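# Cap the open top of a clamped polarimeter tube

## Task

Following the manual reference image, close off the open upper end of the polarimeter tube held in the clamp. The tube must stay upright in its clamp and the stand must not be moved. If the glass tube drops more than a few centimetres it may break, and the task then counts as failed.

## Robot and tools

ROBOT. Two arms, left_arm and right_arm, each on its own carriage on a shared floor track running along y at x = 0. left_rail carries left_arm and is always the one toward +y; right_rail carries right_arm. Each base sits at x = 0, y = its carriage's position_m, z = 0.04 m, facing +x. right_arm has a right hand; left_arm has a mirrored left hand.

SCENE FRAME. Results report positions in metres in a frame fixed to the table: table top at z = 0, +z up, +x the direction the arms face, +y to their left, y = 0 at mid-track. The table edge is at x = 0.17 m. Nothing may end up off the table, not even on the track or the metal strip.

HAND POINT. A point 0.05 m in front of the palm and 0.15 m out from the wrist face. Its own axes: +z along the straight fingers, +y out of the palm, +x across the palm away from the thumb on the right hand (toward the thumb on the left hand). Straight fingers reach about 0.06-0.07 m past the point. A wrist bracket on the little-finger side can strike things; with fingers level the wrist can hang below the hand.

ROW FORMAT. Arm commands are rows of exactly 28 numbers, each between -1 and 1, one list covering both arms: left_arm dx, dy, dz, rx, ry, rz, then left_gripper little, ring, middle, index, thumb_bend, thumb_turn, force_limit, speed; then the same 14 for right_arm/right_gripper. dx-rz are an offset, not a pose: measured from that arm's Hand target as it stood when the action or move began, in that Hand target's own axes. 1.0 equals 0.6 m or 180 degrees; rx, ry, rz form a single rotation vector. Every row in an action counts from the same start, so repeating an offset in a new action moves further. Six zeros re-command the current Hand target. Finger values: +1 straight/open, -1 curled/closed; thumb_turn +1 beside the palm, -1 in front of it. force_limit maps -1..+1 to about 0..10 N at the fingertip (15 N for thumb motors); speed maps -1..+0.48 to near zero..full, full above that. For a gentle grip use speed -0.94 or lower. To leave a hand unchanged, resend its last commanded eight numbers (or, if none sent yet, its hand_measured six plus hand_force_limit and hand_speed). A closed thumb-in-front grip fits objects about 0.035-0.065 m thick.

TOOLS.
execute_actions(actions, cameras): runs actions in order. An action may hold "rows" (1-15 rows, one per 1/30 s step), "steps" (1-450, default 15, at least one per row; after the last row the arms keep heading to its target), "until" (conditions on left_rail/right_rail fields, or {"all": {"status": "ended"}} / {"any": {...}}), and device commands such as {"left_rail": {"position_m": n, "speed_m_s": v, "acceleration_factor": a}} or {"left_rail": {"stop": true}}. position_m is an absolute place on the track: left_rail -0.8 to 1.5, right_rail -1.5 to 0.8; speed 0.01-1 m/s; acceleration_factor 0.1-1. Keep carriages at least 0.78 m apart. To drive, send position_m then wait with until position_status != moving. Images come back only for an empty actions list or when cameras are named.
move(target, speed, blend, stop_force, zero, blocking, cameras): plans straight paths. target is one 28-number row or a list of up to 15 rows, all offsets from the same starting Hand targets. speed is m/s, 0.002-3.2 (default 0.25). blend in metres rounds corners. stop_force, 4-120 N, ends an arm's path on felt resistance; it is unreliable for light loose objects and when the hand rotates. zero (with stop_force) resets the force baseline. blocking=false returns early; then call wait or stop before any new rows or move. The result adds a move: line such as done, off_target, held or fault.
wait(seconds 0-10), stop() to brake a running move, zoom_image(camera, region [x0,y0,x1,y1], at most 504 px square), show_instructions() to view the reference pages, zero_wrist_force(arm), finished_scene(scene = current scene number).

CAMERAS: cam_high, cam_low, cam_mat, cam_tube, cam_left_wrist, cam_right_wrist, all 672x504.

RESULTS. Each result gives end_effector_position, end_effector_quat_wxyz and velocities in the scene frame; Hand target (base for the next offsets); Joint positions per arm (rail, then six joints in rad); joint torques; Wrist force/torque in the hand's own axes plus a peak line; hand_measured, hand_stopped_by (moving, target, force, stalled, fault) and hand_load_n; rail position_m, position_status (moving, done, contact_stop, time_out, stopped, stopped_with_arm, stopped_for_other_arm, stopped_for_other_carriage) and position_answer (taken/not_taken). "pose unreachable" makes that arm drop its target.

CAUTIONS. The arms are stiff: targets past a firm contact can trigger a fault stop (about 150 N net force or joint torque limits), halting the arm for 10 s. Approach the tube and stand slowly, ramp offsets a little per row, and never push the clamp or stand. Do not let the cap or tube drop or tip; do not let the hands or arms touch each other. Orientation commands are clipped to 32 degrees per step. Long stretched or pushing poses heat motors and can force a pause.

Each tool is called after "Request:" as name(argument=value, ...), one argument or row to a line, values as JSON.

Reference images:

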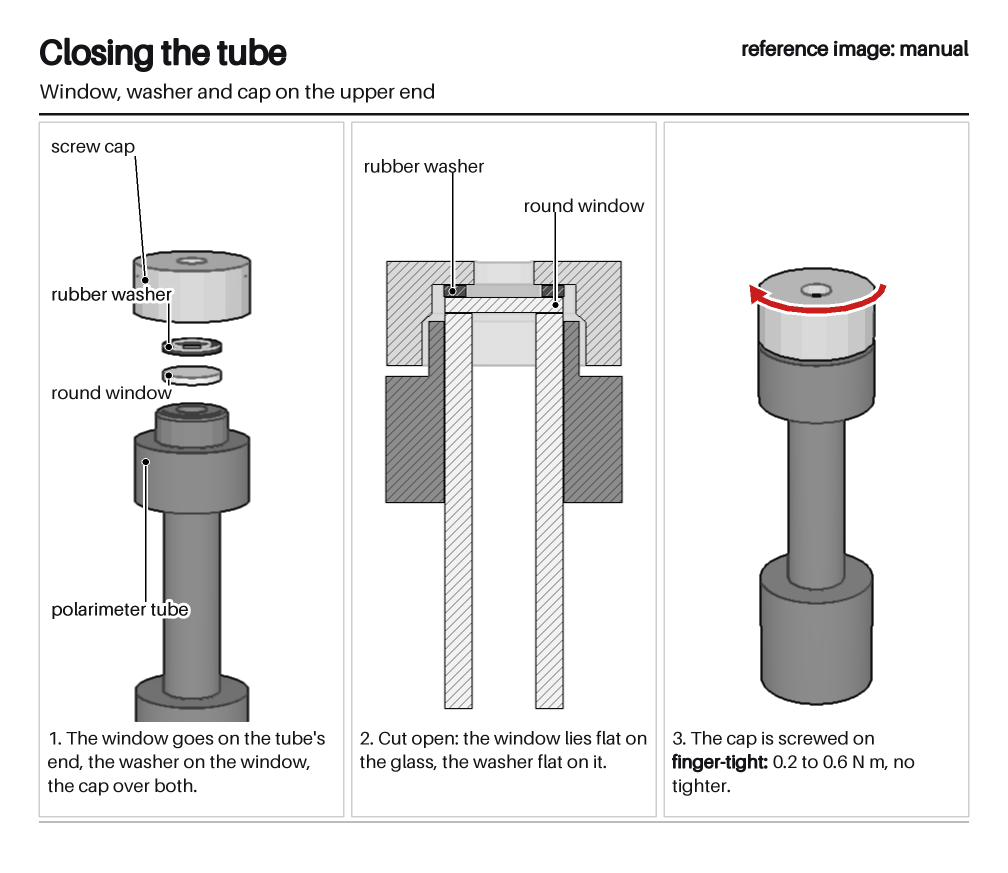

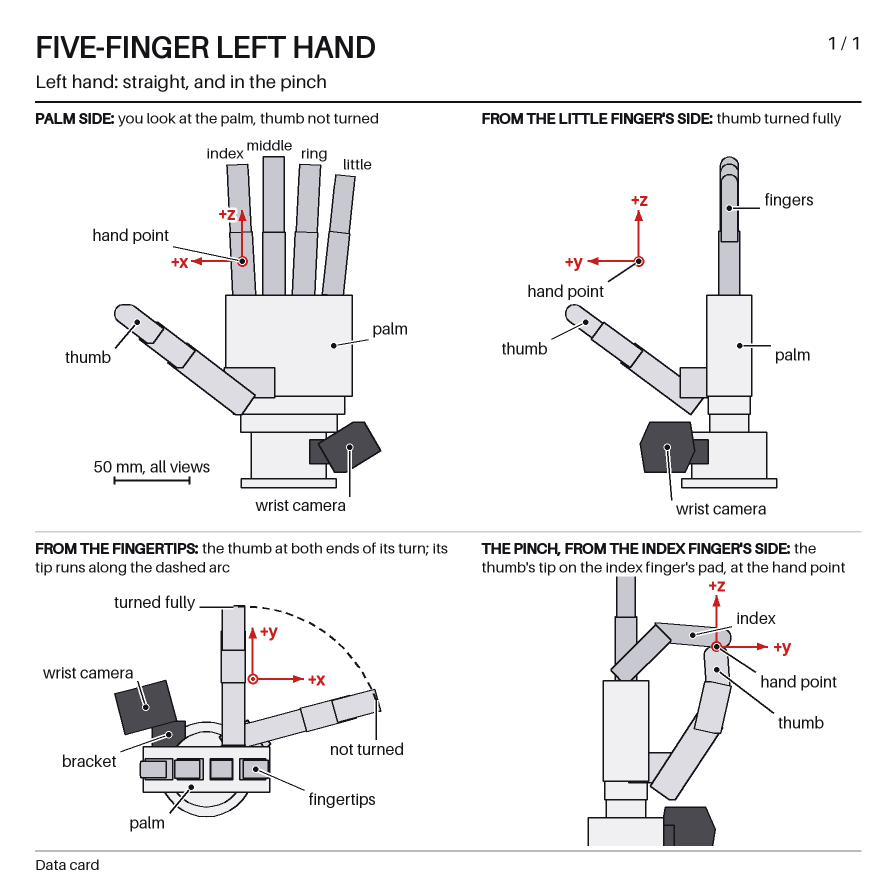

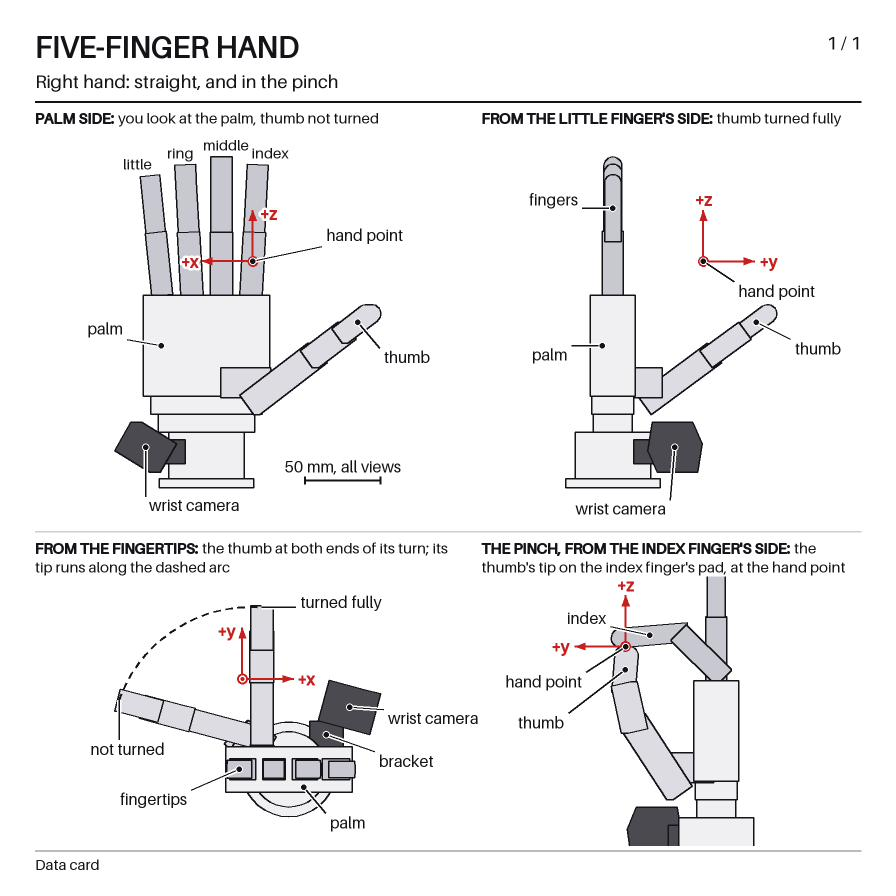

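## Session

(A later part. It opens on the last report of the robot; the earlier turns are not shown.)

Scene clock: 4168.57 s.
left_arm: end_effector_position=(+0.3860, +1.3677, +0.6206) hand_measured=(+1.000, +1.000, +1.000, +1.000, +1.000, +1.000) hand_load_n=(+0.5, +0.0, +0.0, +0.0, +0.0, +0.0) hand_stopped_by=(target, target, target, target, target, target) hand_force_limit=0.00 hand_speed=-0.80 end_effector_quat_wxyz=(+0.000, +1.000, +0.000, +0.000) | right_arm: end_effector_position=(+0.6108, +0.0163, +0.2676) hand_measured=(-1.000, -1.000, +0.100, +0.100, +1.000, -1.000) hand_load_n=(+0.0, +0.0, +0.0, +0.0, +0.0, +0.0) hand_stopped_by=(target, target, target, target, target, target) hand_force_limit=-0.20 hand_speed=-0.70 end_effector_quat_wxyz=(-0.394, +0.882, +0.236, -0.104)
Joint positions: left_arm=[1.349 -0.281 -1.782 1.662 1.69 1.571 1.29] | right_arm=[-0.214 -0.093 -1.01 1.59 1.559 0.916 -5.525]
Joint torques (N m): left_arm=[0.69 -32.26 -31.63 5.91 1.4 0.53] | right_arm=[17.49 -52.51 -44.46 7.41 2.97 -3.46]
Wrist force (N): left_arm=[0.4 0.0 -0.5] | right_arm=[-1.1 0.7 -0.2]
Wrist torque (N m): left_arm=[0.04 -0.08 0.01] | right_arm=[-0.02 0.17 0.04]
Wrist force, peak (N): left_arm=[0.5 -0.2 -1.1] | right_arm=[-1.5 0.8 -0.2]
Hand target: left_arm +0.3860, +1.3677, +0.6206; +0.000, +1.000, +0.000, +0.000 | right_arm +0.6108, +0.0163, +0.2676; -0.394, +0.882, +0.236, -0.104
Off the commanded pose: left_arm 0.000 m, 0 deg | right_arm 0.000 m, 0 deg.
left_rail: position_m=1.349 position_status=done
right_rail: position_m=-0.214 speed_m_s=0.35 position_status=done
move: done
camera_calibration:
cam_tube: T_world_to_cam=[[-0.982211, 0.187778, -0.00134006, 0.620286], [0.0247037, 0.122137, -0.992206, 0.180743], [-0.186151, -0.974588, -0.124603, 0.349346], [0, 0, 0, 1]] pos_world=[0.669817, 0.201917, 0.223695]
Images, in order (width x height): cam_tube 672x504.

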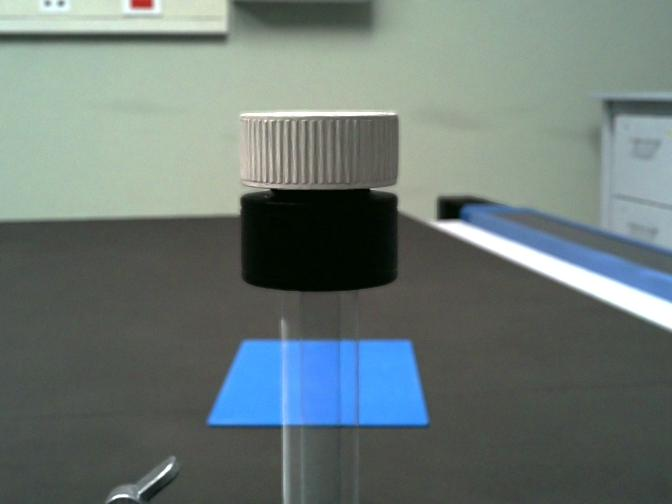

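Request:
move(
  target=[
    [0,0,0,0,0,0,1,1,1,1,1,1,0,-0.8,0,0.03715,0.03345,0,0,0,-1,-1,0.1,0.1,1,-1,-0.2,-0.7],
    [0,0,0,0,0,0,1,1,1,1,1,1,0,-0.8,0,0.05498,0.0495,0,0,0,-1,-1,0.1,0.1,1,-1,-0.2,-0.7],
  ],
  speed=[0.08,0.03],
  stop_force=5,
)

Request:
execute_actions(
  actions=[
    {"rows":[[0,0,0,0,0,0,1,1,1,1,1,1,0,-0.8,0,0,0,0,0,0,-1,-1,-0.22,-0.33,1,-1,-0.6,-0.8]],"steps":75},
    {"rows":[[0,0,0,0,0,0,1,1,1,1,1,1,0,-0.8,0,0,0,0,0,0,-1,-1,-0.22,-0.33,0.45,-1,-0.1,-0.88]],"steps":90},
  ],
  cameras=["cam_tube"],
)

Request:
move(
  target=[
    [0,0,0,0,0,0,1,1,1,1,1,1,0,-0.8,0.01427,-0.0038,0.00454,0,0.08256,0.07433,-1,-1,-0.22,-0.33,0.45,-1,-0.1,-0.88],
    [0,0,0,0,0,0,1,1,1,1,1,1,0,-0.8,0.02967,-0.0041,0.00517,0,0.16511,0.14867,-1,-1,-0.22,-0.33,0.45,-1,-0.1,-0.88],
    [0,0,0,0,0,0,1,1,1,1,1,1,0,-0.8,0.0444,-0.0008,0.0019,0,0.24767,0.223,-1,-1,-0.22,-0.33,0.45,-1,-0.1,-0.88],
    [0,0,0,0,0,0,1,1,1,1,1,1,0,-0.8,0.0567,0.0056,-0.0049,0,0.33022,0.29733,-1,-1,-0.22,-0.33,0.45,-1,-0.1,-0.88],
    [0,0,0,0,0,0,1,1,1,1,1,1,0,-0.8,0.0614,0.0098,-0.0094,0,0.3715,0.3345,-1,-1,-0.22,-0.33,0.45,-1,-0.1,-0.88],
  ],
  speed=0.11,
  blend=[0.004,0.004,0.004,0.004,0],
  cameras=["cam_tube"],
)

Scene clock: 4184.63 s.
left_arm: end_effector_position=(+0.3860, +1.3677, +0.6206) hand_measured=(+1.000, +1.000, +1.000, +1.000, +1.000, +1.000) hand_load_n=(+0.0, +0.0, +0.0, +0.0, +0.0, +0.0) hand_stopped_by=(target, target, target, target, target, target) hand_force_limit=0.00 hand_speed=-0.80 end_effector_quat_wxyz=(+0.000, +1.000, +0.000, +0.000) | right_arm: end_effector_position=(+0.6109, +0.0164, +0.2232) hand_measured=(-1.000, -1.000, +0.100, +0.100, +1.000, -1.000) hand_load_n=(+0.0, +0.0, +0.0, +0.0, +0.0, +0.0) hand_stopped_by=(target, target, target, target, target, target) hand_force_limit=-0.20 hand_speed=-0.70 end_effector_quat_wxyz=(-0.394, +0.882, +0.236, -0.104)
Joint positions: left_arm=[1.349 -0.281 -1.782 1.662 1.69 1.571 1.29] | right_arm=[-0.214 -0.092 -0.968 1.613 1.495 0.916 -5.525]
Joint torques (N m): left_arm=[1 -29.81 -30.47 6.01 1.65 0.18] | right_arm=[13.29 -54.89 -22.67 1.41 -3.54 1.4]
Wrist force (N): left_arm=[0.5 -0.3 -0.1] | right_arm=[-1.2 0.4 -0.5]
Wrist torque (N m): left_arm=[-0.02 -0.08 0.03] | right_arm=[-0.04 0.17 0.06]
Wrist force, peak (N): left_arm=[0.5 0.0 -1.0] | right_arm=[-1.2 0.5 -0.8]
Hand target: left_arm +0.3860, +1.3677, +0.6206; +0.000, +1.000, +0.000, +0.000 | right_arm +0.6109, +0.0164, +0.2232; -0.394, +0.882, +0.236, -0.104
Off the commanded pose: left_arm 0.000 m, 0 deg | right_arm 0.000 m, 0 deg.
left_rail: position_m=1.349 position_status=done
right_rail: position_m=-0.214 speed_m_s=0.35 position_status=done
move: done

Scene clock: 4190.33 s.
left_arm: end_effector_position=(+0.3860, +1.3677, +0.6206) hand_measured=(+1.000, +1.000, +1.000, +1.000, +1.000, +1.000) hand_load_n=(+0.0, +0.0, +0.0, +0.0, +0.0, +0.0) hand_stopped_by=(target, target, target, target, target, target) hand_force_limit=0.00 hand_speed=-0.80 end_effector_quat_wxyz=(+0.000, +1.000, +0.000, +0.000) | right_arm: end_effector_position=(+0.6109, +0.0164, +0.2232) hand_measured=(-1.000, -1.000, -0.218, -0.330, +0.776, -1.000) hand_load_n=(+0.0, +0.0, +4.0, +2.0, +7.0, +0.5) hand_stopped_by=(target, target, force, target, force, target) hand_force_limit=-0.10 hand_speed=-0.88 end_effector_quat_wxyz=(-0.394, +0.882, +0.236, -0.104)
Joint positions: left_arm=[1.349 -0.281 -1.782 1.662 1.69 1.571 1.29] | right_arm=[-0.214 -0.092 -0.968 1.613 1.495 0.916 -5.525]
Joint torques (N m): left_arm=[4.15 -32.64 -30.21 5.6 1.5 0.24] | right_arm=[-6.48 -62.75 -34.54 4.94 -2.3 2.11]
Wrist force (N): left_arm=[0.3 0.1 -0.2] | right_arm=[-1.8 0.6 0.0]
Wrist torque (N m): left_arm=[0.04 -0.06 0.00] | right_arm=[0.02 0.17 0.08]
Wrist force, peak (N): left_arm=[0.9 0.2 -0.6] | right_arm=[-2.0 -1.2 2.5]
Hand target: left_arm +0.3860, +1.3677, +0.6206; +0.000, +1.000, +0.000, +0.000 | right_arm +0.6109, +0.0164, +0.2232; -0.394, +0.882, +0.236, -0.104
Off the commanded pose: left_arm 0.000 m, 0 deg | right_arm 0.000 m, 0 deg.
left_rail: position_m=1.349 position_status=done
right_rail: position_m=-0.214 speed_m_s=0.35 position_status=done
camera_calibration:
cam_tube: T_world_to_cam=[[-0.982211, 0.187778, -0.00134006, 0.620286], [0.0247037, 0.122137, -0.992206, 0.180743], [-0.186151, -0.974588, -0.124603, 0.349346], [0, 0, 0, 1]] pos_world=[0.669817, 0.201917, 0.223695]
Images, in order (width x height): cam_tube 672x504.

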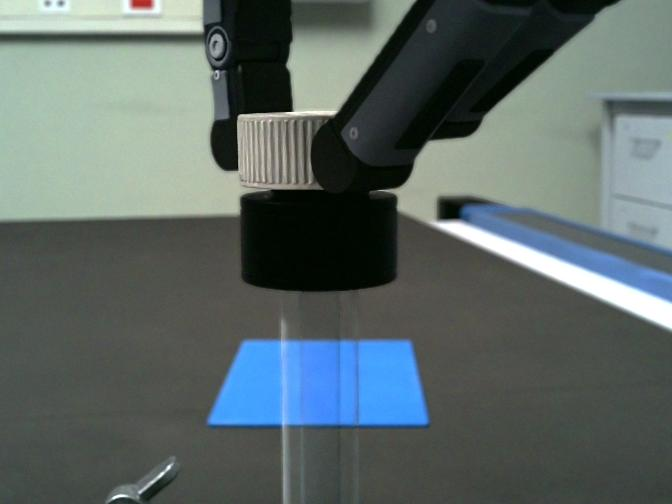

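Scene clock: 4198.07 s.
left_arm: end_effector_position=(+0.3860, +1.3677, +0.6206) hand_measured=(+1.000, +1.000, +1.000, +1.000, +1.000, +1.000) hand_load_n=(+0.0, +0.0, +0.0, +0.0, +0.0, +0.0) hand_stopped_by=(target, target, target, target, target, target) hand_force_limit=0.00 hand_speed=-0.80 end_effector_quat_wxyz=(+0.000, +1.000, +0.000, +0.000) | right_arm: end_effector_position=(+0.6469, +0.0277, +0.2227) hand_measured=(-1.000, -1.000, -0.218, -0.330, +0.776, -1.000) hand_load_n=(+0.0, +0.0, +2.0, +1.0, +8.5, -1.0) hand_stopped_by=(target, target, force, target, force, target) hand_force_limit=-0.10 hand_speed=-0.88 end_effector_quat_wxyz=(-0.353, +0.790, -0.457, +0.204)
Joint positions: left_arm=[1.349 -0.281 -1.782 1.662 1.69 1.571 1.29] | right_arm=[-0.214 -0.073 -1.386 1.931 0.281 1.139 -3.565]
Joint torques (N m): left_arm=[-2.16 -30 -30.35 5.95 1.33 0.21] | right_arm=[15.86 -59.6 -29.16 -1.68 2.45 2.86]
Wrist force (N): left_arm=[0.8 0.2 -0.3] | right_arm=[-0.3 2.1 -4.5]
Wrist torque (N m): left_arm=[0.04 -0.13 0.03] | right_arm=[-0.13 0.19 -0.20]
Wrist force, peak (N): left_arm=[0.8 0.1 -0.8] | right_arm=[-0.2 2.6 -4.5]
Hand target: left_arm +0.3860, +1.3677, +0.6206; +0.000, +1.000, +0.000, +0.000 | right_arm +0.6469, +0.0277, +0.2227; -0.353, +0.790, -0.458, +0.204
Off the commanded pose: left_arm 0.000 m, 0 deg | right_arm 0.000 m, 0 deg.
left_rail: position_m=1.349 position_status=done
right_rail: position_m=-0.214 speed_m_s=0.35 position_status=done
move: done
camera_calibration:
cam_tube: T_world_to_cam=[[-0.982211, 0.187778, -0.00134006, 0.620286], [0.0247037, 0.122137, -0.992206, 0.180743], [-0.186151, -0.974588, -0.124603, 0.349346], [0, 0, 0, 1]] pos_world=[0.669817, 0.201917, 0.223695]
Images, in order (width x height): cam_tube 672x504.

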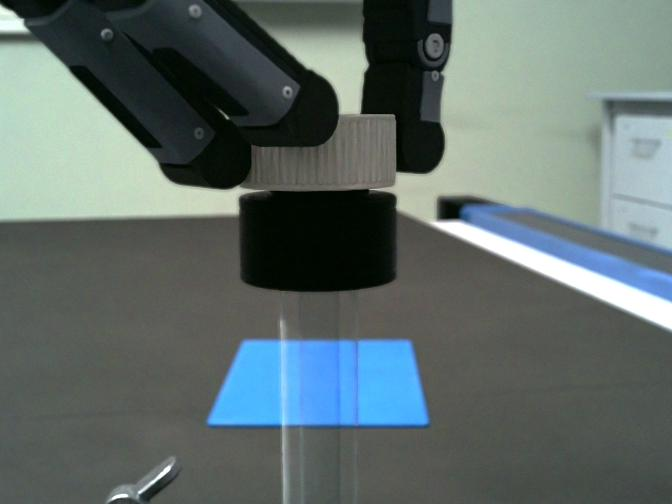

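Request:
move(
  target=[
    [0,0,0,0,0,0,1,1,1,1,1,1,0,-0.8,0.01447,-0.00285,0.00344,0,0.08256,0.07433,-1,-1,-0.22,-0.33,0.45,-1,-0.1,-0.88],
    [0,0,0,0,0,0,1,1,1,1,1,1,0,-0.8,0.02987,-0.00315,0.00407,0,0.16511,0.14867,-1,-1,-0.22,-0.33,0.45,-1,-0.1,-0.88],
  ],
  speed=0.11,
  blend=[0.004,0],
  cameras=["cam_tube"],
)

Request:
zoom_image(
  camera="cam_tube",
  region=[230, 70, 410, 250],
)

Scene clock: 4216.10 s.
left_arm: end_effector_position=(+0.3860, +1.3677, +0.6206) hand_measured=(+1.000, +1.000, +1.000, +1.000, +1.000, +1.000) hand_load_n=(+0.0, -0.5, +0.0, +0.0, +0.0, +0.0) hand_stopped_by=(target, target, target, target, target, target) hand_force_limit=0.00 hand_speed=-0.80 end_effector_quat_wxyz=(+0.000, +1.000, +0.000, +0.000) | right_arm: end_effector_position=(+0.6585, +0.0137, +0.2224) hand_measured=(-1.000, -1.000, -0.218, -0.330, +0.776, -1.000) hand_load_n=(+0.0, +0.0, +3.5, +1.5, +7.0, +0.0) hand_stopped_by=(target, target, force, target, force, target) hand_force_limit=-0.10 hand_speed=-0.88 end_effector_quat_wxyz=(+0.262, -0.586, +0.700, -0.312)
Joint positions: left_arm=[1.349 -0.281 -1.782 1.662 1.69 1.571 1.29] | right_arm=[-0.214 0.1 -1.396 1.93 0.217 1.774 -2.952]
Joint torques (N m): left_arm=[-1.88 -31.87 -30.35 5.68 0.85 0.41] | right_arm=[14.07 -28.48 -49.01 4.17 4.2 2.89]
Wrist force (N): left_arm=[0.4 0.1 -0.5] | right_arm=[-1.3 1.8 -1.1]
Wrist torque (N m): left_arm=[0.06 -0.09 0.00] | right_arm=[0.03 0.14 -0.14]
Wrist force, peak (N): left_arm=[1.1 0.5 -0.5] | right_arm=[0.1 2.4 -5.1]
Hand target: left_arm +0.3860, +1.3677, +0.6206; +0.000, +1.000, +0.000, +0.000 | right_arm +0.6585, +0.0137, +0.2224; +0.262, -0.586, +0.701, -0.312
Off the commanded pose: left_arm 0.000 m, 0 deg | right_arm 0.000 m, 0 deg.
left_rail: position_m=1.349 position_status=done
right_rail: position_m=-0.214 speed_m_s=0.35 position_status=done
move: done
camera_calibration:
cam_tube: T_world_to_cam=[[-0.982211, 0.187778, -0.00134006, 0.620286], [0.0247037, 0.122137, -0.992206, 0.180743], [-0.186151, -0.974588, -0.124603, 0.349346], [0, 0, 0, 1]] pos_world=[0.669817, 0.201917, 0.223695]
Images, in order (width x height): cam_tube 672x504.

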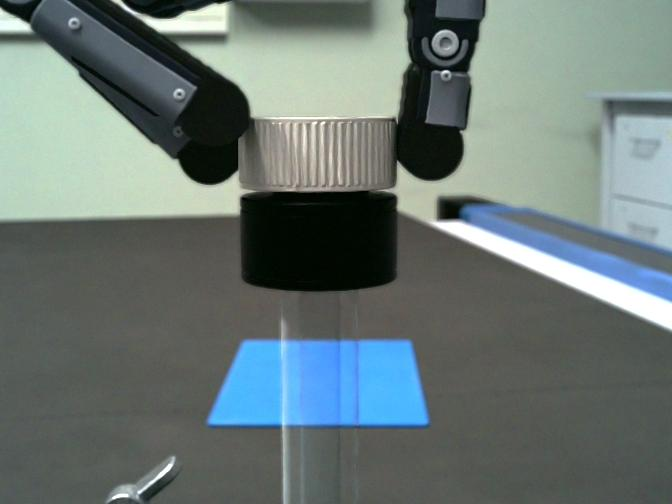

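Scaled by 2.800 from the camera's 672x504 image, which has a finer 960x720 frame.

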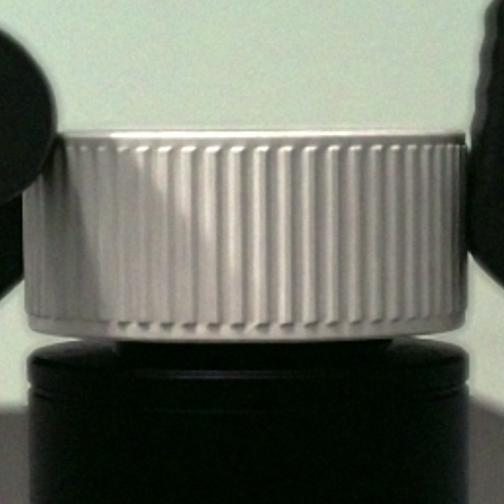

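Request:
move(
  target=[
    [0,0,0,0,0,0,1,1,1,1,1,1,0,-0.8,0.01427,-0.0038,0.00454,0,0.08256,0.07433,-1,-1,-0.22,-0.33,0.45,-1,-0.1,-0.88],
    [0,0,0,0,0,0,1,1,1,1,1,1,0,-0.8,0.02967,-0.0041,0.00517,0,0.16511,0.14867,-1,-1,-0.22,-0.33,0.45,-1,-0.1,-0.88],
    [0,0,0,0,0,0,1,1,1,1,1,1,0,-0.8,0.03725,-0.00283,0.00397,0,0.20639,0.18583,-1,-1,-0.22,-0.33,0.45,-1,-0.1,-0.88],
  ],
  speed=0.11,
  blend=[0.004,0.004,0],
  cameras=["cam_tube"],
)

Request:
zoom_image(
  camera="cam_tube",
  region=[230, 70, 410, 250],
)

Scene clock: 4234.30 s.
left_arm: end_effector_position=(+0.3860, +1.3677, +0.6206) hand_measured=(+1.000, +1.000, +1.000, +1.000, +1.000, +1.000) hand_load_n=(+0.0, +0.0, +0.0, +0.0, +0.0, +0.0) hand_stopped_by=(target, target, target, target, target, target) hand_force_limit=0.00 hand_speed=-0.80 end_effector_quat_wxyz=(+0.000, +1.000, +0.000, +0.000) | right_arm: end_effector_position=(+0.6574, -0.0089, +0.2221) hand_measured=(-1.000, -1.000, -0.218, -0.330, +0.776, -1.000) hand_load_n=(+0.0, +0.0, +2.0, +0.5, +8.5, -1.0) hand_stopped_by=(target, target, force, target, force, target) hand_force_limit=-0.10 hand_speed=-0.88 end_effector_quat_wxyz=(+0.106, -0.235, +0.883, -0.392)
Joint positions: left_arm=[1.349 -0.281 -1.782 1.662 1.69 1.571 1.29] | right_arm=[-0.214 0.26 -1.156 1.713 0.732 2.37 -1.951]
Joint torques (N m): left_arm=[1.04 -28.5 -31.67 5.95 1.68 -0.01] | right_arm=[13.6 -42.14 -43.25 6.24 5.85 2.16]
Wrist force (N): left_arm=[0.4 0.0 -0.5] | right_arm=[-0.6 0.0 -5.9]
Wrist torque (N m): left_arm=[0.04 -0.08 0.01] | right_arm=[-0.18 0.12 -0.16]
Wrist force, peak (N): left_arm=[0.7 -0.3 -0.9] | right_arm=[-1.8 0.7 -6.6]
Hand target: left_arm +0.3860, +1.3677, +0.6206; +0.000, +1.000, +0.000, +0.000 | right_arm +0.6574, -0.0089, +0.2221; +0.106, -0.235, +0.883, -0.392
Off the commanded pose: left_arm 0.000 m, 0 deg | right_arm 0.000 m, 0 deg.
left_rail: position_m=1.349 position_status=done
right_rail: position_m=-0.214 speed_m_s=0.35 position_status=done
move: done
camera_calibration:
cam_tube: T_world_to_cam=[[-0.982211, 0.187778, -0.00134006, 0.620286], [0.0247037, 0.122137, -0.992206, 0.180743], [-0.186151, -0.974588, -0.124603, 0.349346], [0, 0, 0, 1]] pos_world=[0.669817, 0.201917, 0.223695]
Images, in order (width x height): cam_tube 672x504.

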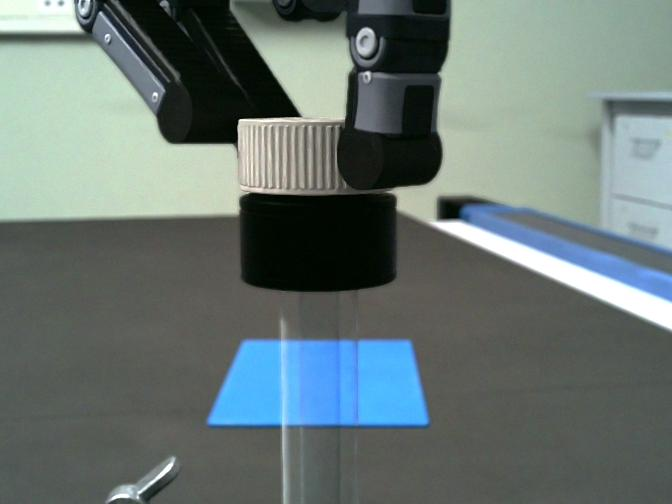

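Scaled by 2.800 from the camera's 672x504 image, which has a finer 960x720 frame.

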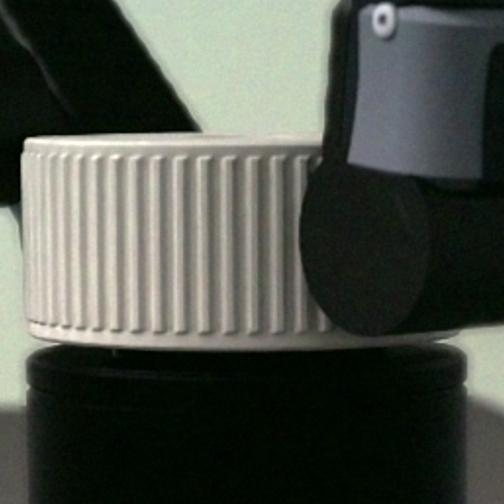

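Request:
execute_actions(
  actions=[
    {"rows":[[0,0,0,0,0,0,1,1,1,1,1,1,0,-0.8,0,0,0,0,0,0,-1,-1,-0.22,-0.33,1,-1,-0.2,-0.8]],"steps":40},
    {"rows":[[0,0,0,0,0,0,1,1,1,1,1,1,0,-0.8,0,0,0,0,0,0,-1,-1,0.1,0.1,1,-1,-0.2,-0.7]],"steps":45},
  ],
)

Request:
move(
  target=[0,0,0,0,0,0,1,1,1,1,1,1,0,-0.8,0,-0.05573,-0.05018,0,0,0,-1,-1,0.1,0.1,1,-1,-0.2,-0.7],
  speed=0.08,
)

Request:
move(
  target=[
    [0,0,0,0,0,0,1,1,1,1,1,1,0,-0.8,-0.01962,0.02564,-0.02847,0,-0.24767,-0.223,-1,-1,0.1,0.1,1,-1,-0.2,-0.7],
    [0,0,0,0,0,0,1,1,1,1,1,1,0,-0.8,0.00336,0.05074,-0.05635,0,-0.49533,-0.446,-1,-1,0.1,0.1,1,-1,-0.2,-0.7],
    [0,0,0,0,0,0,1,1,1,1,1,1,0,-0.8,0.04733,0.04996,-0.05548,0,-0.743,-0.669,-1,-1,0.1,0.1,1,-1,-0.2,-0.7],
  ],
  speed=0.25,
  blend=[0.01,0.01,0],
  cameras=["cam_tube"],
)

Request:
zoom_image(
  camera="cam_tube",
  region=[230, 70, 410, 250],
)

Scene clock: 4252.37 s.
left_arm: end_effector_position=(+0.3860, +1.3677, +0.6206) hand_measured=(+1.000, +1.000, +1.000, +1.000, +1.000, +1.000) hand_load_n=(+0.0, +0.0, +0.0, +0.0, +0.0, +0.0) hand_stopped_by=(target, target, target, target, target, target) hand_force_limit=0.00 hand_speed=-0.80 end_effector_quat_wxyz=(+0.000, +1.000, +0.000, +0.000) | right_arm: end_effector_position=(+0.6574, -0.0089, +0.2221) hand_measured=(-1.000, -1.000, +0.100, +0.100, +1.000, -1.000) hand_load_n=(+0.0, +0.0, +0.0, +0.0, +0.0, +0.0) hand_stopped_by=(target, target, target, target, target, target) hand_force_limit=-0.20 hand_speed=-0.70 end_effector_quat_wxyz=(+0.106, -0.235, +0.883, -0.392)
Joint positions: left_arm=[1.349 -0.281 -1.782 1.662 1.69 1.571 1.29] | right_arm=[-0.214 0.26 -1.156 1.713 0.732 2.37 -1.951]
Joint torques (N m): left_arm=[-0.52 -33.54 -30.69 5.76 1.19 0.28] | right_arm=[14.69 -58.69 -44.5 5.15 -0.55 2.79]
Wrist force (N): left_arm=[0.4 0.1 -0.3] | right_arm=[-0.8 0.4 -0.3]
Wrist torque (N m): left_arm=[0.04 -0.07 0.01] | right_arm=[-0.06 0.12 -0.17]
Wrist force, peak (N): left_arm=[0.5 -0.3 -1.0] | right_arm=[-1.4 0.1 -6.4]
Hand target: left_arm +0.3860, +1.3677, +0.6206; +0.000, +1.000, +0.000, +0.000 | right_arm +0.6574, -0.0089, +0.2221; +0.106, -0.235, +0.883, -0.392
Off the commanded pose: left_arm 0.000 m, 0 deg | right_arm 0.000 m, 0 deg.
left_rail: position_m=1.349 position_status=done
right_rail: position_m=-0.214 speed_m_s=0.35 position_status=done

Scene clock: 4253.43 s.
left_arm: end_effector_position=(+0.3860, +1.3677, +0.6206) hand_measured=(+1.000, +1.000, +1.000, +1.000, +1.000, +1.000) hand_load_n=(+0.0, +0.0, +0.0, +0.0, +0.0, +0.0) hand_stopped_by=(target, target, target, target, target, target) hand_force_limit=0.00 hand_speed=-0.80 end_effector_quat_wxyz=(+0.000, +1.000, +0.000, +0.000) | right_arm: end_effector_position=(+0.6573, -0.0089, +0.2668) hand_measured=(-1.000, -1.000, +0.100, +0.100, +1.000, -1.000) hand_load_n=(+0.0, +0.5, +0.0, +0.0, +0.0, +0.0) hand_stopped_by=(target, target, target, target, target, target) hand_force_limit=-0.20 hand_speed=-0.70 end_effector_quat_wxyz=(+0.106, -0.235, +0.883, -0.392)
Joint positions: left_arm=[1.349 -0.281 -1.782 1.662 1.69 1.571 1.29] | right_arm=[-0.214 0.26 -1.192 1.677 0.805 2.37 -1.951]
Joint torques (N m): left_arm=[-0.05 -31.89 -30.68 5.7 1.19 0.36] | right_arm=[-13.08 -74.64 -46.14 6.63 -1.5 1.36]
Wrist force (N): left_arm=[0.4 0.0 -0.6] | right_arm=[-0.8 0.1 -0.4]
Wrist torque (N m): left_arm=[0.04 -0.09 0.01] | right_arm=[-0.12 0.11 -0.12]
Wrist force, peak (N): left_arm=[0.5 0.3 -0.9] | right_arm=[-1.3 0.5 -0.6]
Hand target: left_arm +0.3860, +1.3677, +0.6206; +0.000, +1.000, +0.000, +0.000 | right_arm +0.6573, -0.0090, +0.2671; +0.106, -0.235, +0.883, -0.392
Off the commanded pose: left_arm 0.000 m, 0 deg | right_arm 0.000 m, 0 deg.
left_rail: position_m=1.349 position_status=done
right_rail: position_m=-0.214 speed_m_s=0.35 position_status=done
move: done

Scene clock: 4260.47 s.
left_arm: end_effector_position=(+0.3860, +1.3677, +0.6206) hand_measured=(+1.000, +1.000, +1.000, +1.000, +1.000, +1.000) hand_load_n=(+0.0, +0.0, +0.0, +0.0, -0.5, +0.0) hand_stopped_by=(target, target, target, target, target, target) hand_force_limit=0.00 hand_speed=-0.80 end_effector_quat_wxyz=(+0.000, +1.000, +0.000, +0.000) | right_arm: end_effector_position=(+0.6104, +0.0157, +0.2670) hand_measured=(-1.000, -1.000, +0.100, +0.100, +1.000, -1.000) hand_load_n=(+0.0, +0.0, +0.0, +0.0, +0.0, +0.0) hand_stopped_by=(target, target, target, target, target, target) hand_force_limit=-0.20 hand_speed=-0.70 end_effector_quat_wxyz=(-0.394, +0.882, +0.236, -0.104)
Joint positions: left_arm=[1.349 -0.281 -1.782 1.662 1.69 1.571 1.29] | right_arm=[-0.214 -0.094 -1.01 1.592 1.558 0.916 -5.526]
Joint torques (N m): left_arm=[3.57 -28.33 -31.15 5.94 1.73 -0.06] | right_arm=[16.91 -53.43 -44.51 7.71 2.48 -2.87]
Wrist force (N): left_arm=[0.3 0.2 -0.8] | right_arm=[-0.8 0.3 -0.6]
Wrist torque (N m): left_arm=[0.08 -0.08 0.00] | right_arm=[-0.03 0.12 0.06]
Wrist force, peak (N): left_arm=[0.4 -0.1 -1.0] | right_arm=[-1.3 0.5 -0.7]
Hand target: left_arm +0.3860, +1.3677, +0.6206; +0.000, +1.000, +0.000, +0.000 | right_arm +0.6104, +0.0157, +0.2670; -0.394, +0.882, +0.236, -0.104
Off the commanded pose: left_arm 0.000 m, 0 deg | right_arm 0.000 m, 0 deg.
left_rail: position_m=1.349 position_status=done
right_rail: position_m=-0.214 speed_m_s=0.35 position_status=done
move: done
camera_calibration:
cam_tube: T_world_to_cam=[[-0.982211, 0.187778, -0.00134006, 0.620286], [0.0247037, 0.122137, -0.992206, 0.180743], [-0.186151, -0.974588, -0.124603, 0.349346], [0, 0, 0, 1]] pos_world=[0.669817, 0.201917, 0.223695]
Images, in order (width x height): cam_tube 672x504.

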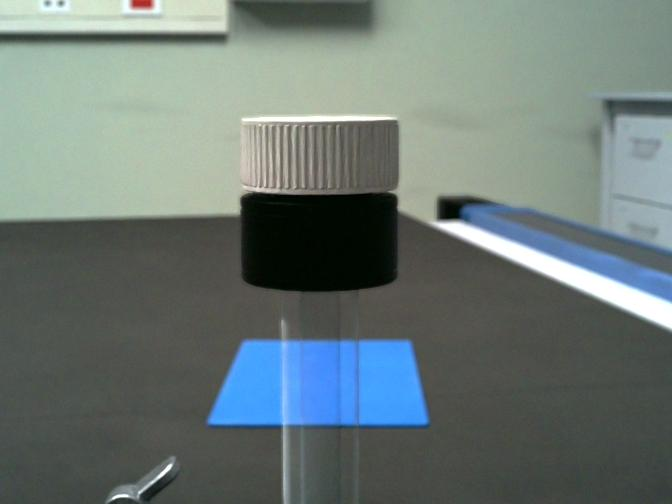

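Scaled by 2.800 from the camera's 672x504 image, which has a finer 960x720 frame.

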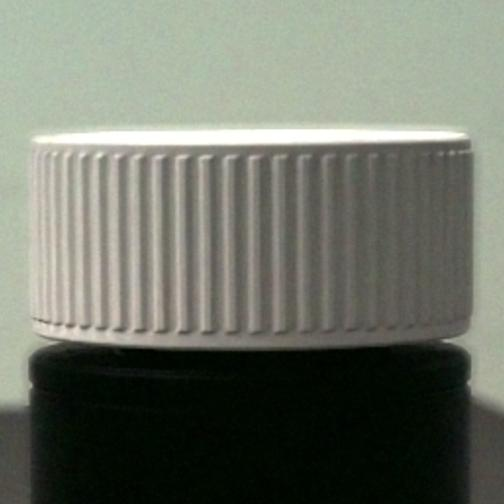

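Request:
move(
  target=[
    [0,0,0,0,0,0,1,1,1,1,1,1,0,-0.8,0.0004,0.0365,0.0338,0,0,0,-1,-1,0.1,0.1,1,-1,-0.2,-0.7],
    [0,0,0,0,0,0,1,1,1,1,1,1,0,-0.8,0.0004,0.0546,0.0501,0,0,0,-1,-1,0.1,0.1,1,-1,-0.2,-0.7],
  ],
  speed=[0.08,0.03],
  stop_force=5,
)

Request:
execute_actions(
  actions=[
    {"rows":[[0,0,0,0,0,0,1,1,1,1,1,1,0,-0.8,0,0,0,0,0,0,-1,-1,-0.22,-0.33,1,-1,-0.6,-0.8]],"steps":75},
    {"rows":[[0,0,0,0,0,0,1,1,1,1,1,1,0,-0.8,0,0,0,0,0,0,-1,-1,-0.22,-0.33,0.45,-1,-0.1,-0.88]],"steps":90},
  ],
  cameras=["cam_tube"],
)

Request:
move(
  target=[
    [0,0,0,0,0,0,1,1,1,1,1,1,0,-0.8,0.01427,-0.0038,0.00454,0,0.08256,0.07433,-1,-1,-0.22,-0.33,0.45,-1,-0.1,-0.88],
    [0,0,0,0,0,0,1,1,1,1,1,1,0,-0.8,0.02967,-0.0041,0.00517,0,0.16511,0.14867,-1,-1,-0.22,-0.33,0.45,-1,-0.1,-0.88],
  ],
  speed=0.11,
  blend=[0.004,0],
  cameras=["cam_tube"],
)

Request:
zoom_image(
  camera="cam_tube",
  region=[230, 70, 410, 250],
)

Scene clock: 4276.47 s.
left_arm: end_effector_position=(+0.3860, +1.3677, +0.6206) hand_measured=(+1.000, +1.000, +1.000, +1.000, +1.000, +1.000) hand_load_n=(+0.0, +0.0, +0.0, +0.0, +0.0, +0.0) hand_stopped_by=(target, target, target, target, target, target) hand_force_limit=0.00 hand_speed=-0.80 end_effector_quat_wxyz=(+0.000, +1.000, +0.000, +0.000) | right_arm: end_effector_position=(+0.6105, +0.0163, +0.2226) hand_measured=(-1.000, -1.000, +0.100, +0.100, +1.000, -1.000) hand_load_n=(+0.0, -0.5, +0.0, +0.0, +0.0, +0.0) hand_stopped_by=(target, target, target, target, target, target) hand_force_limit=-0.20 hand_speed=-0.70 end_effector_quat_wxyz=(-0.394, +0.882, +0.236, -0.104)
Joint positions: left_arm=[1.349 -0.281 -1.782 1.662 1.69 1.571 1.29] | right_arm=[-0.214 -0.093 -0.968 1.614 1.493 0.916 -5.525]
Joint torques (N m): left_arm=[-0.91 -34.14 -30.58 5.63 1.23 -0.12] | right_arm=[13.31 -53.1 -23.67 1.95 -4.32 2.49]
Wrist force (N): left_arm=[0.4 0.0 -0.3] | right_arm=[-1.2 0.2 -0.6]
Wrist torque (N m): left_arm=[0.03 -0.07 0.01] | right_arm=[-0.06 0.18 -0.12]
Wrist force, peak (N): left_arm=[0.6 0.1 -1.1] | right_arm=[-1.4 0.6 0.2]
Hand target: left_arm +0.3860, +1.3677, +0.6206; +0.000, +1.000, +0.000, +0.000 | right_arm +0.6105, +0.0163, +0.2226; -0.394, +0.882, +0.236, -0.104
Off the commanded pose: left_arm 0.000 m, 0 deg | right_arm 0.000 m, 0 deg.
left_rail: position_m=1.349 position_status=done
right_rail: position_m=-0.214 speed_m_s=0.35 position_status=done
move: done

Scene clock: 4282.17 s.
left_arm: end_effector_position=(+0.3860, +1.3677, +0.6206) hand_measured=(+1.000, +1.000, +1.000, +1.000, +1.000, +1.000) hand_load_n=(+0.5, +0.0, +0.0, +0.0, -0.5, +0.0) hand_stopped_by=(target, target, target, target, target, target) hand_force_limit=0.00 hand_speed=-0.80 end_effector_quat_wxyz=(+0.000, +1.000, +0.000, +0.000) | right_arm: end_effector_position=(+0.6105, +0.0163, +0.2226) hand_measured=(-1.000, -1.000, -0.218, -0.330, +0.776, -1.000) hand_load_n=(+0.0, +0.0, +4.5, +1.5, +6.5, +0.0) hand_stopped_by=(target, target, force, target, force, target) hand_force_limit=-0.10 hand_speed=-0.88 end_effector_quat_wxyz=(-0.394, +0.882, +0.236, -0.104)
Joint positions: left_arm=[1.349 -0.281 -1.782 1.662 1.69 1.571 1.29] | right_arm=[-0.214 -0.093 -0.968 1.614 1.493 0.916 -5.525]
Joint torques (N m): left_arm=[-0.36 -32.69 -31.38 5.84 1.55 0.46] | right_arm=[-0.56 -60.66 -30.29 4.51 -1.17 2.47]
Wrist force (N): left_arm=[0.6 -0.2 -0.7] | right_arm=[-0.7 -0.3 -0.3]
Wrist torque (N m): left_arm=[0.01 -0.10 0.03] | right_arm=[-0.15 0.09 -0.11]
Wrist force, peak (N): left_arm=[0.8 0.7 -0.5] | right_arm=[-1.4 -1.0 1.8]
Hand target: left_arm +0.3860, +1.3677, +0.6206; +0.000, +1.000, +0.000, +0.000 | right_arm +0.6105, +0.0163, +0.2226; -0.394, +0.882, +0.236, -0.104
Off the commanded pose: left_arm 0.000 m, 0 deg | right_arm 0.000 m, 0 deg.
left_rail: position_m=1.349 position_status=done
right_rail: position_m=-0.214 speed_m_s=0.35 position_status=done
camera_calibration:
cam_tube: T_world_to_cam=[[-0.982211, 0.187778, -0.00134006, 0.620286], [0.0247037, 0.122137, -0.992206, 0.180743], [-0.186151, -0.974588, -0.124603, 0.349346], [0, 0, 0, 1]] pos_world=[0.669817, 0.201917, 0.223695]
Images, in order (width x height): cam_tube 672x504.

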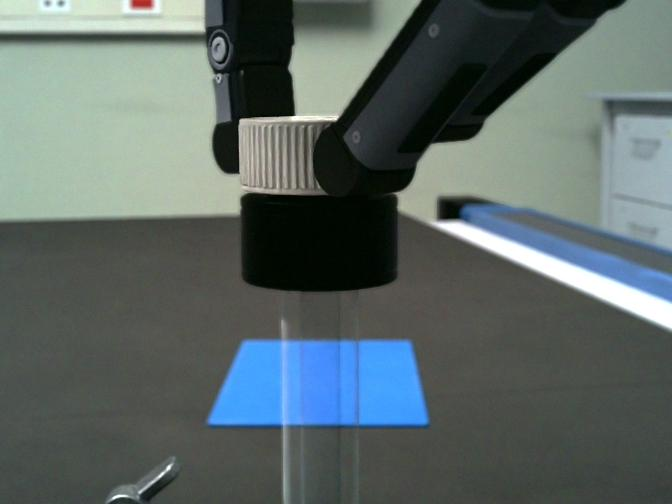

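Scene clock: 4286.00 s.
left_arm: end_effector_position=(+0.3860, +1.3677, +0.6206) hand_measured=(+1.000, +1.000, +1.000, +1.000, +1.000, +1.000) hand_load_n=(+0.0, +0.0, +0.0, +0.0, +0.0, +0.0) hand_stopped_by=(target, target, target, target, target, target) hand_force_limit=0.00 hand_speed=-0.80 end_effector_quat_wxyz=(+0.000, +1.000, +0.000, +0.000) | right_arm: end_effector_position=(+0.6239, +0.0285, +0.2224) hand_measured=(-1.000, -1.000, -0.218, -0.330, +0.776, -1.000) hand_load_n=(+0.0, +0.0, +3.5, +1.0, +7.5, -1.5) hand_stopped_by=(target, target, force, target, force, target) hand_force_limit=-0.10 hand_speed=-0.88 end_effector_quat_wxyz=(-0.406, +0.910, -0.080, +0.036)
Joint positions: left_arm=[1.349 -0.281 -1.782 1.662 1.69 1.571 1.29] | right_arm=[-0.214 -0.15 -1.136 1.746 0.931 0.731 -4.673]
Joint torques (N m): left_arm=[0.07 -32.65 -30.23 5.52 1.19 -0.12] | right_arm=[3.89 -75.92 -23.71 1.23 2.18 2.78]
Wrist force (N): left_arm=[0.5 0.2 -0.6] | right_arm=[-1.8 0.4 -1.3]
Wrist torque (N m): left_arm=[0.08 -0.10 0.01] | right_arm=[-0.17 0.08 -0.22]
Wrist force, peak (N): left_arm=[0.7 0.1 -0.9] | right_arm=[-3.3 -1.2 -2.2]
Hand target: left_arm +0.3860, +1.3677, +0.6206; +0.000, +1.000, +0.000, +0.000 | right_arm +0.6239, +0.0286, +0.2224; -0.406, +0.910, -0.080, +0.037
Off the commanded pose: left_arm 0.000 m, 0 deg | right_arm 0.000 m, 0 deg.
left_rail: position_m=1.349 position_status=done
right_rail: position_m=-0.214 speed_m_s=0.35 position_status=done
move: done
camera_calibration:
cam_tube: T_world_to_cam=[[-0.982211, 0.187778, -0.00134006, 0.620286], [0.0247037, 0.122137, -0.992206, 0.180743], [-0.186151, -0.974588, -0.124603, 0.349346], [0, 0, 0, 1]] pos_world=[0.669817, 0.201917, 0.223695]
Images, in order (width x height): cam_tube 672x504.

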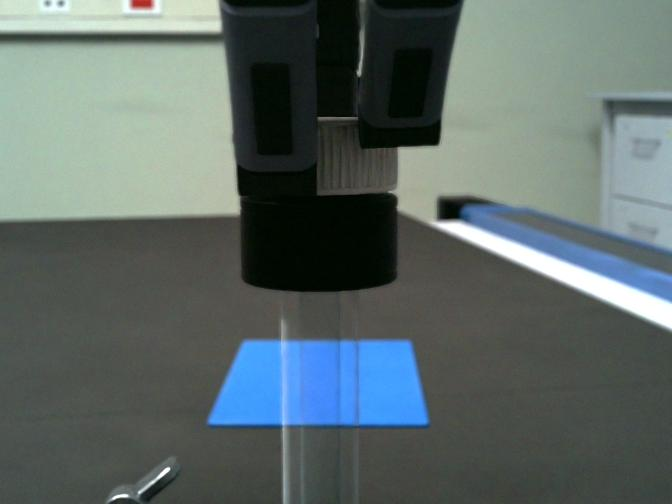

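Scaled by 2.800 from the camera's 672x504 image, which has a finer 960x720 frame.

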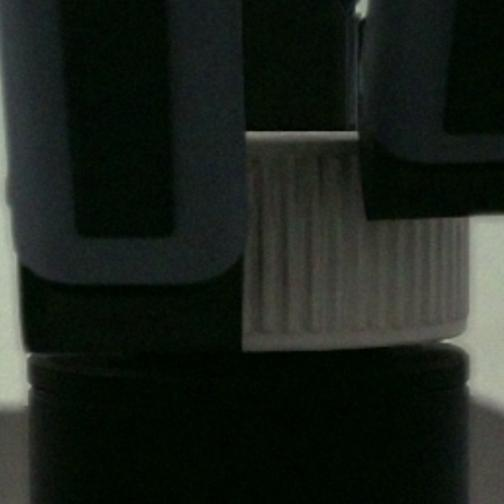

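Request:
move(
  target=[
    [0,0,0,0,0,0,1,1,1,1,1,1,0,-0.8,0.01427,-0.0038,0.00454,0,0.08256,0.07433,-1,-1,-0.22,-0.33,0.45,-1,-0.1,-0.88],
  ],
  speed=0.08,
)

Request:
move(
  target=[
    [0,0,0,0,0,0,1,1,1,1,1,1,0,-0.8,0.01427,-0.0038,0.00454,0,0.08256,0.07433,-1,-1,-0.22,-0.33,0.45,-1,-0.1,-0.88],
  ],
  speed=0.08,
  cameras=["cam_tube"],
)

Request:
zoom_image(
  camera="cam_tube",
  region=[230, 70, 410, 250],
)

Scene clock: 4296.30 s.
left_arm: end_effector_position=(+0.3860, +1.3677, +0.6206) hand_measured=(+1.000, +1.000, +1.000, +1.000, +1.000, +1.000) hand_load_n=(+0.0, +0.0, +0.0, +0.0, +0.0, +0.0) hand_stopped_by=(target, target, target, target, target, target) hand_force_limit=0.00 hand_speed=-0.80 end_effector_quat_wxyz=(+0.000, +1.000, +0.000, +0.000) | right_arm: end_effector_position=(+0.6330, +0.0306, +0.2223) hand_measured=(-1.000, -1.000, -0.218, -0.330, +0.776, -1.000) hand_load_n=(+0.0, +0.0, +5.0, +0.5, +7.5, -2.5) hand_stopped_by=(target, target, force, target, force, target) hand_force_limit=-0.10 hand_speed=-0.88 end_effector_quat_wxyz=(-0.394, +0.882, -0.237, +0.106)
Joint positions: left_arm=[1.349 -0.281 -1.782 1.662 1.69 1.571 1.29] | right_arm=[-0.214 -0.143 -1.252 1.828 0.6 0.808 -4.17]
Joint torques (N m): left_arm=[-1 -32.57 -31.02 5.39 1.83 0.31] | right_arm=[15.94 -69.06 -25.24 0.95 2.18 2.11]
Wrist force (N): left_arm=[0.5 0.2 -0.8] | right_arm=[-0.2 -0.4 -2.0]
Wrist torque (N m): left_arm=[0.08 -0.08 0.01] | right_arm=[-0.12 0.02 -0.21]
Wrist force, peak (N): left_arm=[1.1 -0.1 -0.7] | right_arm=[-4.9 -1.1 -0.6]
Hand target: left_arm +0.3860, +1.3677, +0.6206; +0.000, +1.000, +0.000, +0.000 | right_arm +0.6330, +0.0306, +0.2223; -0.394, +0.882, -0.237, +0.106
Off the commanded pose: left_arm 0.000 m, 0 deg | right_arm 0.000 m, 0 deg.
left_rail: position_m=1.349 position_status=done
right_rail: position_m=-0.214 speed_m_s=0.35 position_status=done
move: done

Scene clock: 4299.03 s.
left_arm: end_effector_position=(+0.3860, +1.3677, +0.6206) hand_measured=(+1.000, +1.000, +1.000, +1.000, +1.000, +1.000) hand_load_n=(+0.0, -0.5, +0.0, +0.0, +0.0, +0.0) hand_stopped_by=(target, target, target, target, target, target) hand_force_limit=0.00 hand_speed=-0.80 end_effector_quat_wxyz=(+0.000, +1.000, +0.000, +0.000) | right_arm: end_effector_position=(+0.6422, +0.0294, +0.2221) hand_measured=(-1.000, -1.000, -0.218, -0.330, +0.776, -1.000) hand_load_n=(+0.5, +0.0, +4.5, +0.5, +7.5, -2.5) hand_stopped_by=(target, target, force, target, force, target) hand_force_limit=-0.10 hand_speed=-0.88 end_effector_quat_wxyz=(-0.370, +0.827, -0.387, +0.172)
Joint positions: left_arm=[1.349 -0.281 -1.782 1.662 1.69 1.571 1.29] | right_arm=[-0.214 -0.105 -1.352 1.905 0.358 1.006 -3.744]
Joint torques (N m): left_arm=[2.51 -30.92 -30.81 5.5 1.55 0.62] | right_arm=[14.96 -60.71 -27.77 -0.52 3.09 2.81]
Wrist force (N): left_arm=[0.5 -0.1 -0.4] | right_arm=[-0.4 0.7 -1.2]
Wrist torque (N m): left_arm=[0.03 -0.09 0.02] | right_arm=[-0.06 0.00 -0.22]
Wrist force, peak (N): left_arm=[1.1 -0.2 -0.6] | right_arm=[-4.5 -0.5 0.3]
Hand target: left_arm +0.3860, +1.3677, +0.6206; +0.000, +1.000, +0.000, +0.000 | right_arm +0.6422, +0.0294, +0.2221; -0.370, +0.827, -0.387, +0.173
Off the commanded pose: left_arm 0.000 m, 0 deg | right_arm 0.000 m, 0 deg.
left_rail: position_m=1.349 position_status=done
right_rail: position_m=-0.214 speed_m_s=0.35 position_status=done
move: done
camera_calibration:
cam_tube: T_world_to_cam=[[-0.982211, 0.187778, -0.00134006, 0.620286], [0.0247037, 0.122137, -0.992206, 0.180743], [-0.186151, -0.974588, -0.124603, 0.349346], [0, 0, 0, 1]] pos_world=[0.669817, 0.201917, 0.223695]
Images, in order (width x height): cam_tube 672x504.

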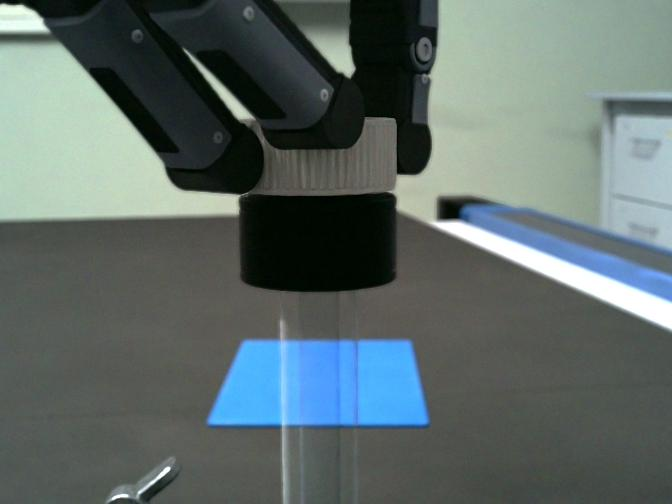

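Scaled by 2.800 from the camera's 672x504 image, which has a finer 960x720 frame.

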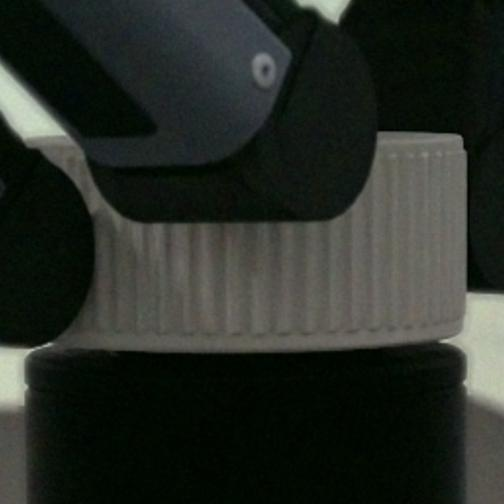

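Request:
execute_actions(
  actions=[
    {"rows":[[0,0,0,0,0,0,1,1,1,1,1,1,0,-0.8,0,0,0,0,0,0,-1,-1,-0.24,-0.36,0.36,-1,0.9,-0.9]],"steps":90},
  ],
)

Scene clock: 4313.13 s.
left_arm: end_effector_position=(+0.3860, +1.3677, +0.6206) hand_measured=(+1.000, +1.000, +1.000, +1.000, +1.000, +1.000) hand_load_n=(+0.0, +0.0, +0.0, +0.0, +0.0, +0.0) hand_stopped_by=(target, target, target, target, target, target) hand_force_limit=0.00 hand_speed=-0.80 end_effector_quat_wxyz=(+0.000, +1.000, +0.000, +0.000) | right_arm: end_effector_position=(+0.6422, +0.0294, +0.2221) hand_measured=(-1.000, -1.000, -0.234, -0.360, +0.766, -1.000) hand_load_n=(+0.0, +0.0, +12.0, +2.0, +14.0, -2.5) hand_stopped_by=(target, target, force, target, force, target) hand_force_limit=0.90 hand_speed=-0.90 end_effector_quat_wxyz=(-0.370, +0.827, -0.387, +0.173)
Joint positions: left_arm=[1.349 -0.281 -1.782 1.662 1.69 1.571 1.29] | right_arm=[-0.214 -0.105 -1.352 1.905 0.358 1.006 -3.744]
Joint torques (N m): left_arm=[0.7 -31.08 -30.73 5.68 1.58 -0.2] | right_arm=[13.48 -61.94 -27.38 3.59 3.05 2.68]
Wrist force (N): left_arm=[0.4 -0.1 -0.3] | right_arm=[-1.0 -0.5 0.3]
Wrist torque (N m): left_arm=[0.00 -0.06 0.02] | right_arm=[0.02 0.11 -0.24]
Wrist force, peak (N): left_arm=[1.0 0.3 -0.5] | right_arm=[-1.2 -0.3 -2.4]
Hand target: left_arm +0.3860, +1.3677, +0.6206; +0.000, +1.000, +0.000, +0.000 | right_arm +0.6422, +0.0294, +0.2221; -0.370, +0.827, -0.387, +0.173
Off the commanded pose: left_arm 0.000 m, 0 deg | right_arm 0.000 m, 0 deg.
left_rail: position_m=1.349 position_status=done
right_rail: position_m=-0.214 speed_m_s=0.35 position_status=done

Request:
move(
  target=[
    [0,0,0,0,0,0,1,1,1,1,1,1,0,-0.8,0.01427,-0.0038,0.00454,0,0.08256,0.07433,-1,-1,-0.24,-0.36,0.36,-1,0.9,-0.9],
  ],
  speed=0.08,
)

Request:
wait(
  seconds=0.3,
)

Scene clock: 4322.63 s.
left_arm: end_effector_position=(+0.3860, +1.3677, +0.6206) hand_measured=(+1.000, +1.000, +1.000, +1.000, +1.000, +1.000) hand_load_n=(+0.0, +0.0, +0.0, +0.0, +0.0, +0.0) hand_stopped_by=(target, target, target, target, target, target) hand_force_limit=0.00 hand_speed=-0.80 end_effector_quat_wxyz=(+0.000, +1.000, +0.000, +0.000) | right_arm: end_effector_position=(+0.6504, +0.0251, +0.2220) hand_measured=(-1.000, -1.000, -0.234, -0.360, +0.766, -1.000) hand_load_n=(+0.0, +0.0, +11.5, -0.5, +13.0, -4.5) hand_stopped_by=(target, target, force, target, force, target) hand_force_limit=0.90 hand_speed=-0.90 end_effector_quat_wxyz=(-0.334, +0.747, -0.525, +0.234)
Joint positions: left_arm=[1.349 -0.281 -1.782 1.662 1.69 1.571 1.29] | right_arm=[-0.214 -0.035 -1.408 1.949 0.228 1.288 -3.403]
Joint torques (N m): left_arm=[-1.55 -30.79 -31.33 6.12 1.07 0.04] | right_arm=[14.42 -57.46 -27.26 -0.89 5.17 2.17]
Wrist force (N): left_arm=[0.5 -0.1 -0.6] | right_arm=[-3.6 -3.1 -2.1]
Wrist torque (N m): left_arm=[0.03 -0.10 0.03] | right_arm=[-0.12 0.05 -0.26]
Wrist force, peak (N): left_arm=[0.9 0.4 -0.9] | right_arm=[-4.7 -3.0 -1.8]
Hand target: left_arm +0.3860, +1.3677, +0.6206; +0.000, +1.000, +0.000, +0.000 | right_arm +0.6504, +0.0251, +0.2220; -0.334, +0.747, -0.525, +0.234
Off the commanded pose: left_arm 0.000 m, 0 deg | right_arm 0.000 m, 0 deg.
left_rail: position_m=1.349 position_status=done
right_rail: position_m=-0.214 speed_m_s=0.35 position_status=done
move: done

Scene clock: 4322.93 s.
left_arm: end_effector_position=(+0.3860, +1.3677, +0.6206) hand_measured=(+1.000, +1.000, +1.000, +1.000, +1.000, +1.000) hand_load_n=(+0.0, +0.0, +0.0, +0.0, +0.0, +0.0) hand_stopped_by=(target, target, target, target, target, target) hand_force_limit=0.00 hand_speed=-0.80 end_effector_quat_wxyz=(+0.000, +1.000, +0.000, +0.000) | right_arm: end_effector_position=(+0.6504, +0.0251, +0.2220) hand_measured=(-1.000, -1.000, -0.234, -0.360, +0.766, -1.000) hand_load_n=(+0.0, +0.0, +11.0, -0.5, +13.5, -4.5) hand_stopped_by=(target, target, force, target, force, target) hand_force_limit=0.90 hand_speed=-0.90 end_effector_quat_wxyz=(-0.334, +0.747, -0.525, +0.234)
Joint positions: left_arm=[1.349 -0.281 -1.782 1.662 1.69 1.571 1.29] | right_arm=[-0.214 -0.035 -1.408 1.949 0.228 1.289 -3.403]
Joint torques (N m): left_arm=[1.14 -30.54 -30.42 5.57 1.68 0.18] | right_arm=[13.27 -57.58 -27.03 -0.89 4.49 2.28]
Wrist force (N): left_arm=[0.4 0.3 -0.5] | right_arm=[-3.6 -1.9 -1.9]
Wrist torque (N m): left_arm=[0.09 -0.08 0.00] | right_arm=[-0.03 0.07 -0.24]
Wrist force, peak (N): left_arm=[0.6 0.2 -0.6] | right_arm=[-3.7 -3.3 -2.3]
Hand target: left_arm +0.3860, +1.3677, +0.6206; +0.000, +1.000, +0.000, +0.000 | right_arm +0.6504, +0.0251, +0.2220; -0.334, +0.747, -0.525, +0.234
Off the commanded pose: left_arm 0.000 m, 0 deg | right_arm 0.000 m, 0 deg.
left_rail: position_m=1.349 position_status=done
right_rail: position_m=-0.214 speed_m_s=0.35 position_status=done
wait: 0.30 s


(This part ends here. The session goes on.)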